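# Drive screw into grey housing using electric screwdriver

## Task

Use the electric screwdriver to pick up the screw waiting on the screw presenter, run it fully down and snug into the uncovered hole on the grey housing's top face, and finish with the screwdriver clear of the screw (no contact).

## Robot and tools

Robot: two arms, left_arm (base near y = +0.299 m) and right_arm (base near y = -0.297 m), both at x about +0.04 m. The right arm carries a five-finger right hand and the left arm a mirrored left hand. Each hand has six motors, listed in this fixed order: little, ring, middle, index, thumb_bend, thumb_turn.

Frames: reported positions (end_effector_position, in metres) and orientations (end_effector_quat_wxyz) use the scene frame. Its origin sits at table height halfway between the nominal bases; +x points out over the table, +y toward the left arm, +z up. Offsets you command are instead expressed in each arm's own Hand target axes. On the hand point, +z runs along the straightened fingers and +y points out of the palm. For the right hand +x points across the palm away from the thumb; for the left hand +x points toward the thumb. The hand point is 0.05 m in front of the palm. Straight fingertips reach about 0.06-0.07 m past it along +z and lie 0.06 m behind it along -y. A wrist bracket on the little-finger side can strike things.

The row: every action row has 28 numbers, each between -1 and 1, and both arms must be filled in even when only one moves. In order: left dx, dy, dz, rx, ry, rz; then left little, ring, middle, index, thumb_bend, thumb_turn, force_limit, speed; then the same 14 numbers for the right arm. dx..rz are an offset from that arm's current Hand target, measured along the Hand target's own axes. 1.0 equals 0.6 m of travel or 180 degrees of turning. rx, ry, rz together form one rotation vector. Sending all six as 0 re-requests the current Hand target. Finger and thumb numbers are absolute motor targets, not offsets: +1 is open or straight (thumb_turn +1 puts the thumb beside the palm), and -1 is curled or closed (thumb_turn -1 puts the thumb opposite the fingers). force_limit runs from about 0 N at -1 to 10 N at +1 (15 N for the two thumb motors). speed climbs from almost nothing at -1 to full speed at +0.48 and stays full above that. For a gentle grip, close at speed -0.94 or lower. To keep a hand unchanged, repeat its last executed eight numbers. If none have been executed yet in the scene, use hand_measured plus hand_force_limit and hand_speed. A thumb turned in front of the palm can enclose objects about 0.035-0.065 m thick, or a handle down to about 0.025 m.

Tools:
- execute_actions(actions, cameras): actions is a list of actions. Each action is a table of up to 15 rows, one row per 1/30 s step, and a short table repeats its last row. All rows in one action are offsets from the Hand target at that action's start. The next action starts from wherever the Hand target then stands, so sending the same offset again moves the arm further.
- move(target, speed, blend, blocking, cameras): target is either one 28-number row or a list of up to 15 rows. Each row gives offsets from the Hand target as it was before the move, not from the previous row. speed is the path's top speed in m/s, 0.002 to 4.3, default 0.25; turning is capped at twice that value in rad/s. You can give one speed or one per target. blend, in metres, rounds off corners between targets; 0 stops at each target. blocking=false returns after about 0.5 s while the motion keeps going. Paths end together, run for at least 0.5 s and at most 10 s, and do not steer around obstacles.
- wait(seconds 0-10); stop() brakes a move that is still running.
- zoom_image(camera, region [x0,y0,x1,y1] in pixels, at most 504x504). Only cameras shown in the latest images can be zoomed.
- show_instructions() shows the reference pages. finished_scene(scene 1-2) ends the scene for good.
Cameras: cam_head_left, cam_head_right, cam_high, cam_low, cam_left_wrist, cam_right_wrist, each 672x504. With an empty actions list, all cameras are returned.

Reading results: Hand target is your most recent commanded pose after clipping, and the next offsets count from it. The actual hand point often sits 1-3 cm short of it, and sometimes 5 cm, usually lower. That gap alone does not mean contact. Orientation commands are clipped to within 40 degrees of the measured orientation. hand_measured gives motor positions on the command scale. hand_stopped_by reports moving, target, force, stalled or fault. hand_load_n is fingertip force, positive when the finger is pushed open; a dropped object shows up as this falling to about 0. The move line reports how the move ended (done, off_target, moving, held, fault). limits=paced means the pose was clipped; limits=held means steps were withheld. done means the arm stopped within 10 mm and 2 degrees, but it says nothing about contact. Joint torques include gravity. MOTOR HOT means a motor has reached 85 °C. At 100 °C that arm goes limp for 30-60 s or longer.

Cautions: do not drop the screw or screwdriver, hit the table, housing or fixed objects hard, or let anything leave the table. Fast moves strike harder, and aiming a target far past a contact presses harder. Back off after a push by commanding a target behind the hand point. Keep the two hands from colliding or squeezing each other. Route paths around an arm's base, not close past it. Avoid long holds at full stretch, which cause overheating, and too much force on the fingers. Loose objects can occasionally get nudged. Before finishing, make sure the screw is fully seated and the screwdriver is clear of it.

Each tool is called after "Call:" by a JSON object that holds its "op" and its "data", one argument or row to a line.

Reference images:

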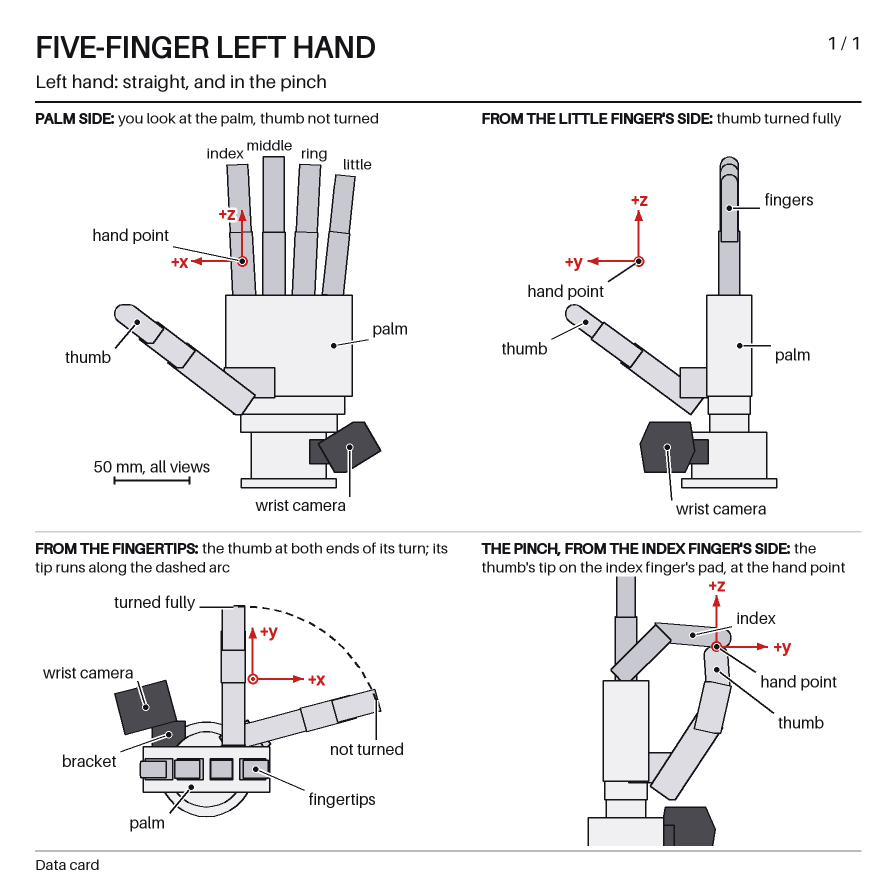

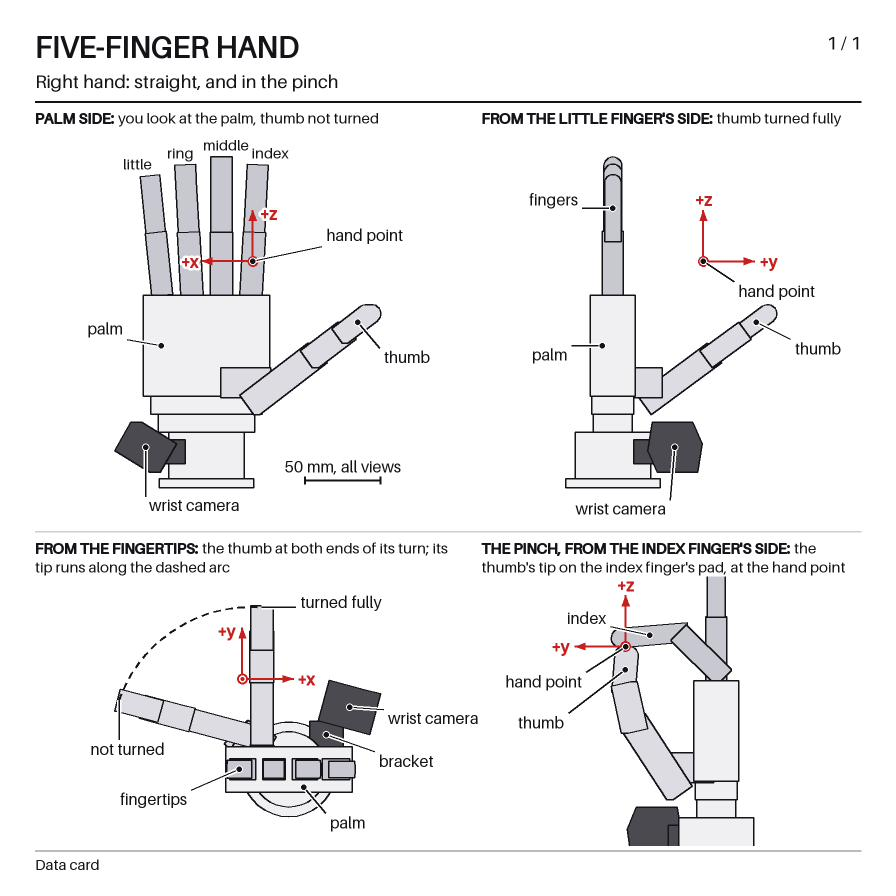

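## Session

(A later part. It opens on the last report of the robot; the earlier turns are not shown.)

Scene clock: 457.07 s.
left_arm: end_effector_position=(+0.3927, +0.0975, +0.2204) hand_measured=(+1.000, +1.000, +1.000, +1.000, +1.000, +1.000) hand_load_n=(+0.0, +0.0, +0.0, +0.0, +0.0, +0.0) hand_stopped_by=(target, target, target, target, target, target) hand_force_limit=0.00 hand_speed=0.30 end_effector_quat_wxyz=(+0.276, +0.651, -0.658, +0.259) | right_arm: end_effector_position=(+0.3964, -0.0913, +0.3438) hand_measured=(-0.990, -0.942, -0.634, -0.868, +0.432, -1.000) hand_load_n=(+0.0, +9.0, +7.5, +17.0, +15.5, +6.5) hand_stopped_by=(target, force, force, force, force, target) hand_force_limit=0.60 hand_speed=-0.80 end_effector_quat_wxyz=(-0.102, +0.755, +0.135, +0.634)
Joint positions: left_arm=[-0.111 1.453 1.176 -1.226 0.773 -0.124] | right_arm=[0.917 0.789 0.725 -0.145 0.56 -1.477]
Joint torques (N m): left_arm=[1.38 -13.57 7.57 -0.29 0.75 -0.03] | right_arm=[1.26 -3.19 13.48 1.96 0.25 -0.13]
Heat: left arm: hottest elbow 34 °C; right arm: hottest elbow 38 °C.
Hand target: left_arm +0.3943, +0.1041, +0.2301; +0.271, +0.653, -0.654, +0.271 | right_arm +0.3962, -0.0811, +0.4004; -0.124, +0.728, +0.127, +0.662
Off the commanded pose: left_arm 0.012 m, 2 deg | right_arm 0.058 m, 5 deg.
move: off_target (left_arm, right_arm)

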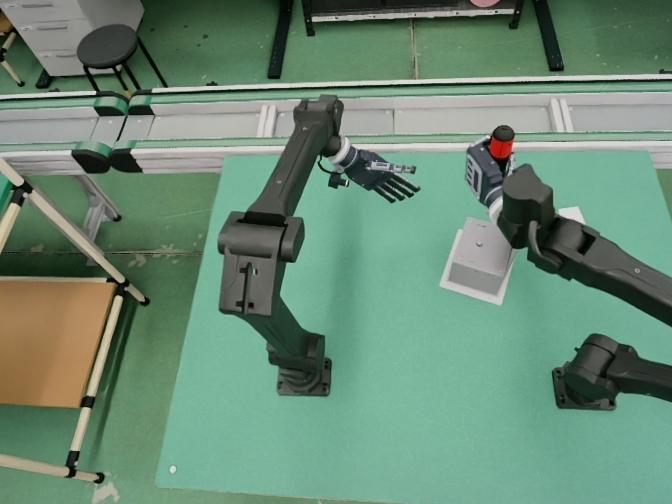

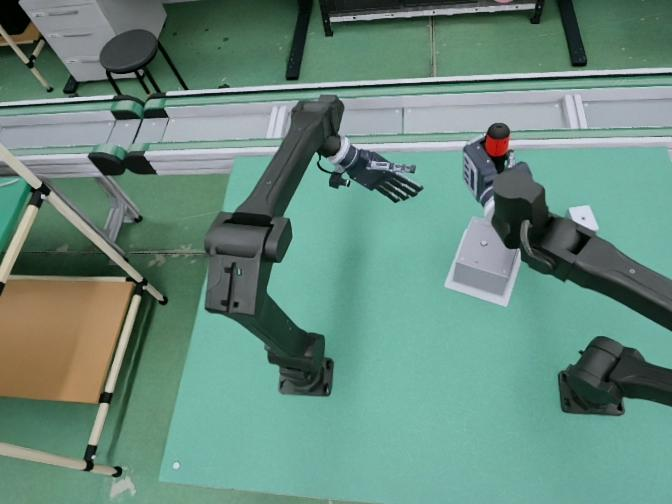

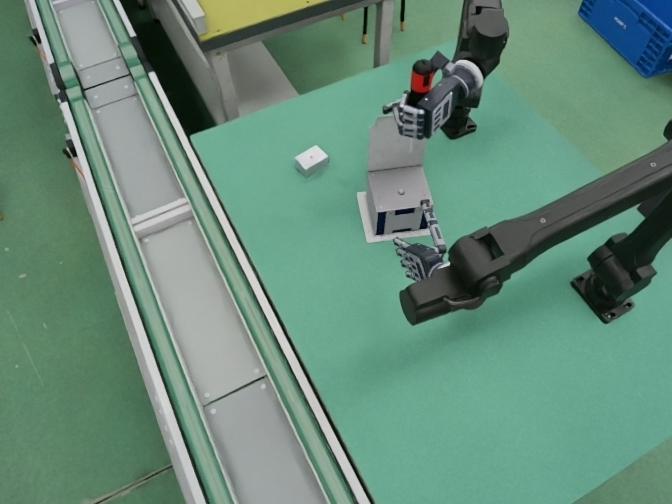

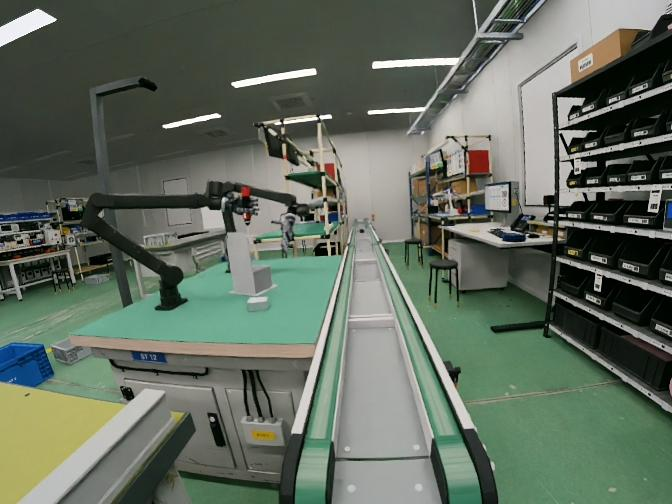

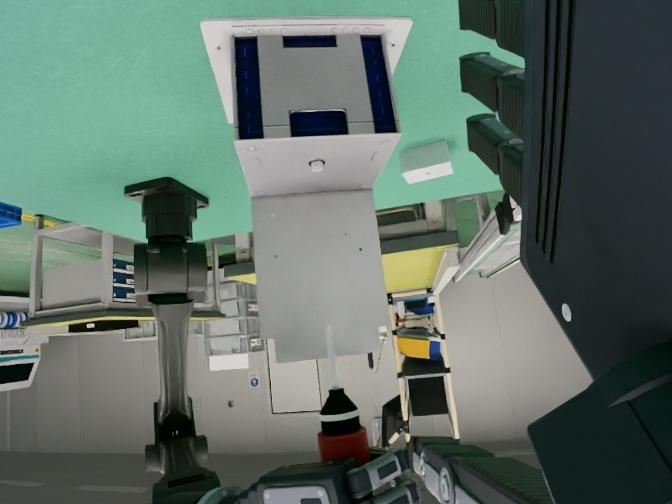

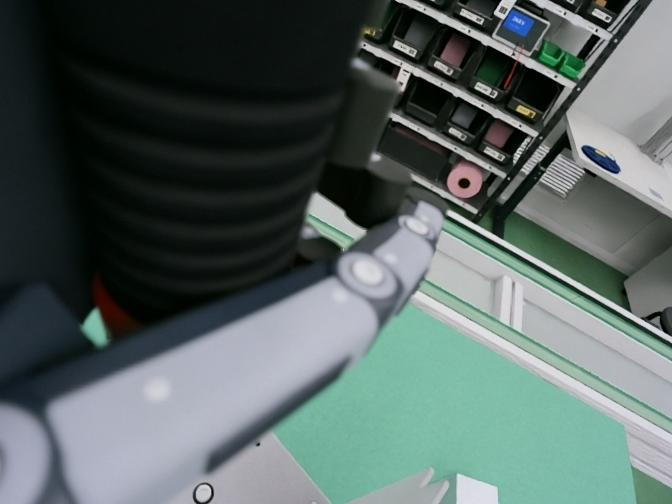

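Call:
{"op": "move", "data": {
  "target": [
    [0,0,0,0,0,0,1,1,1,1,1,1,0,0.3,0.0193,0.1752,0.1827,0,0,0,-0.99,-0.99,-0.99,-0.99,-0.03,-1,0.6,-0.8],
    [0,0,0,0,0,0,1,1,1,1,1,1,0,0.3,-0.2460,0.1785,0.2073,0,0,0,-0.99,-0.99,-0.99,-0.99,-0.03,-1,0.6,-0.8]
  ],
  "speed": [0.2,0.15],
  "blend": [0.03,0],
  "cameras": ["all"]
}}

Call:
{"op": "zoom_image", "data": {
  "camera": "cam_head_left",
  "region": [440, 190, 560, 310]
}}

Call:
{"op": "zoom_image", "data": {
  "camera": "cam_left_wrist",
  "region": [299, 146, 335, 182]
}}

Scene clock: 463.17 s.
left_arm: end_effector_position=(+0.3927, +0.0975, +0.2204) hand_measured=(+1.000, +1.000, +1.000, +1.000, +1.000, +1.000) hand_load_n=(+0.0, +0.0, +0.0, -0.5, +0.0, +0.0) hand_stopped_by=(target, target, target, target, target, target) hand_force_limit=0.00 hand_speed=0.30 end_effector_quat_wxyz=(+0.276, +0.651, -0.658, +0.259) | right_arm: end_effector_position=(+0.5313, -0.1348, +0.2526) hand_measured=(-0.990, -0.942, -0.634, -0.868, +0.432, -1.000) hand_load_n=(+0.0, +9.0, +7.5, +16.5, +15.5, +6.5) hand_stopped_by=(target, force, force, force, force, target) hand_force_limit=0.60 hand_speed=-0.80 end_effector_quat_wxyz=(-0.137, +0.727, +0.123, +0.661)
Joint positions: left_arm=[-0.111 1.453 1.176 -1.226 0.773 -0.124] | right_arm=[0.485 1.133 0.602 0.442 0.101 -1.526]
Joint torques (N m): left_arm=[1.49 -13.22 7.64 -0.35 0.75 -0.04] | right_arm=[-1.49 -3.72 5.87 3.41 -0.05 -0.15]
Heat: left arm: hottest elbow 34 °C; right arm: hottest elbow 39 °C.
Hand target: left_arm +0.3943, +0.1041, +0.2301; +0.271, +0.653, -0.654, +0.271 | right_arm +0.5360, -0.1412, +0.2405; -0.124, +0.728, +0.127, +0.662
Off the commanded pose: left_arm 0.012 m, 2 deg | right_arm 0.014 m, 2 deg.
move: off_target (left_arm, right_arm)

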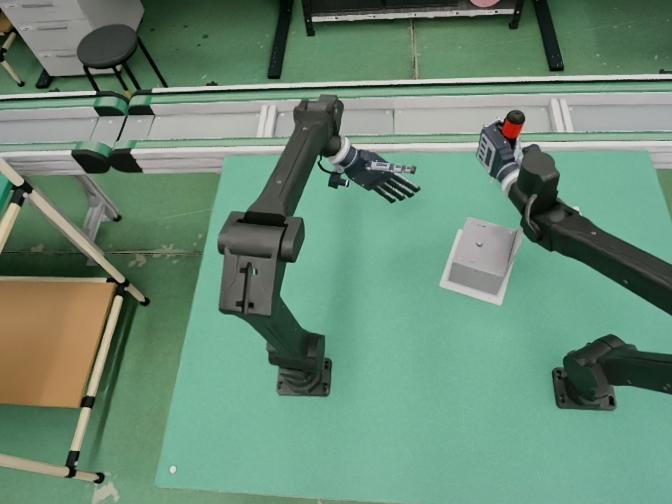

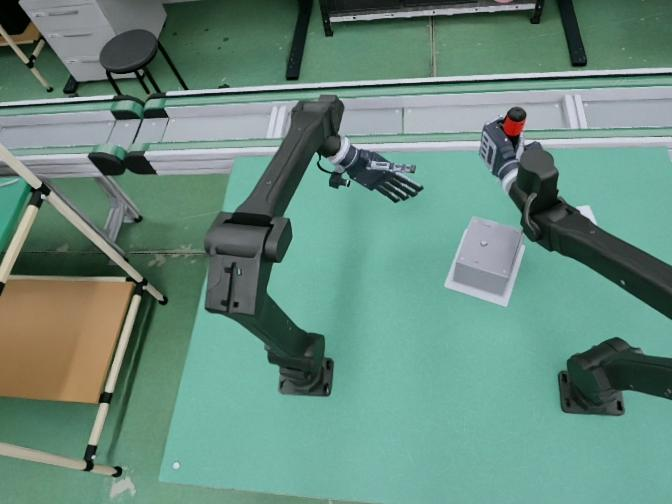

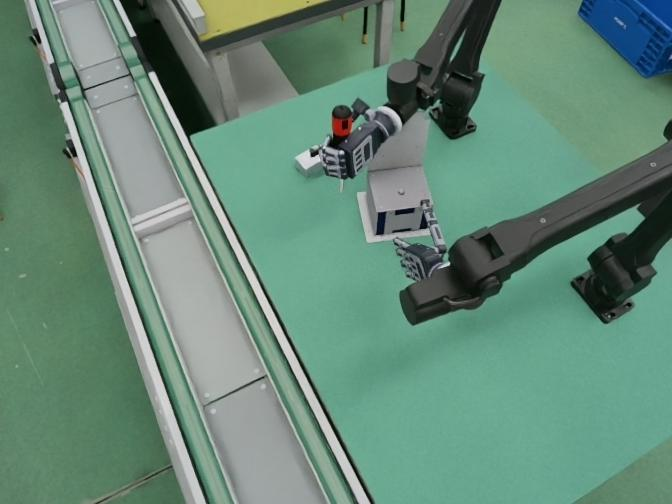

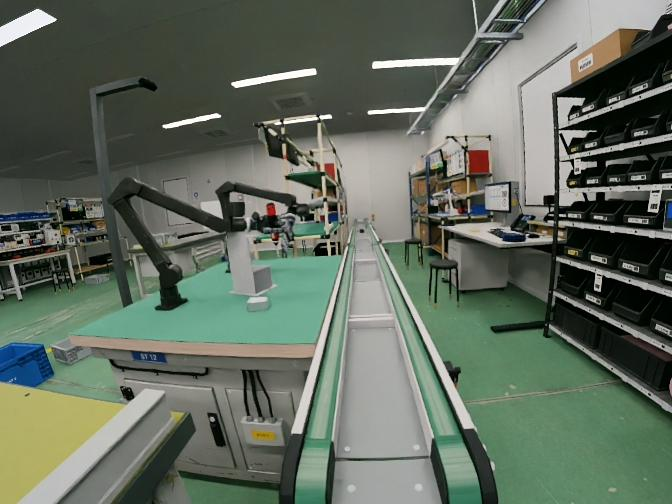

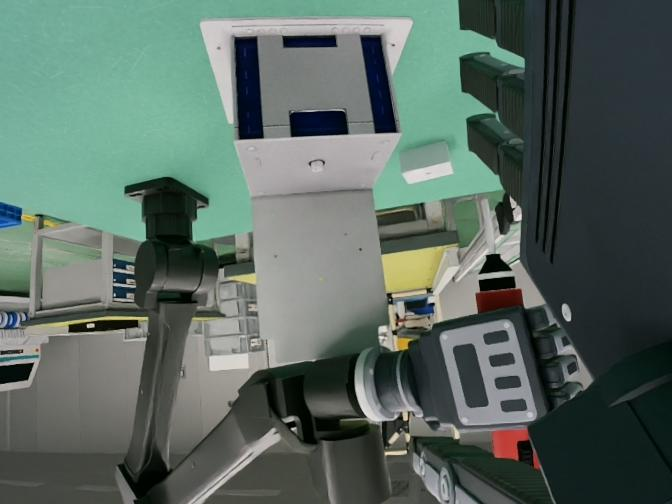

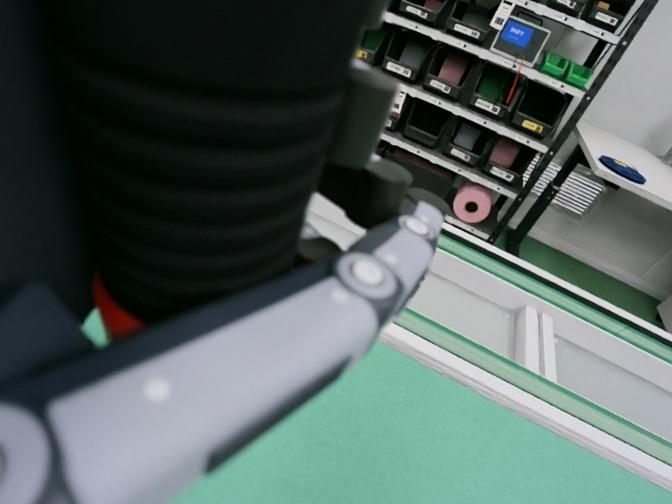

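Scaled by 4.200.

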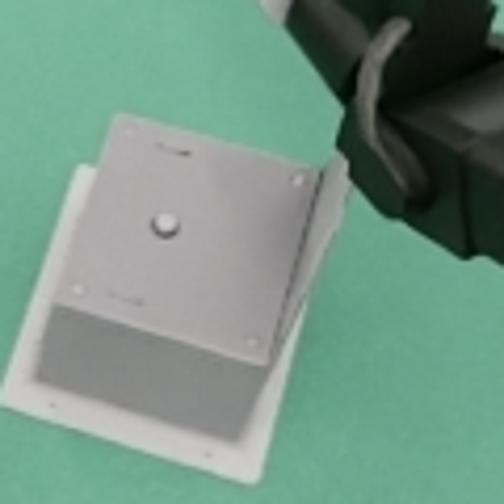

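Scaled by 14.000.

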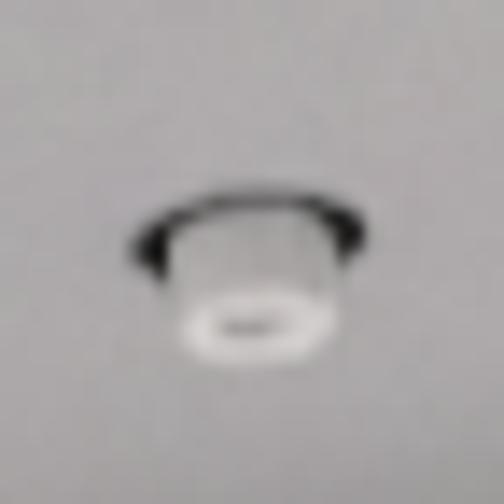

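Call:
{"op": "finished_scene", "data": {
  "scene": 2
}}

The scene is finished: the task was done.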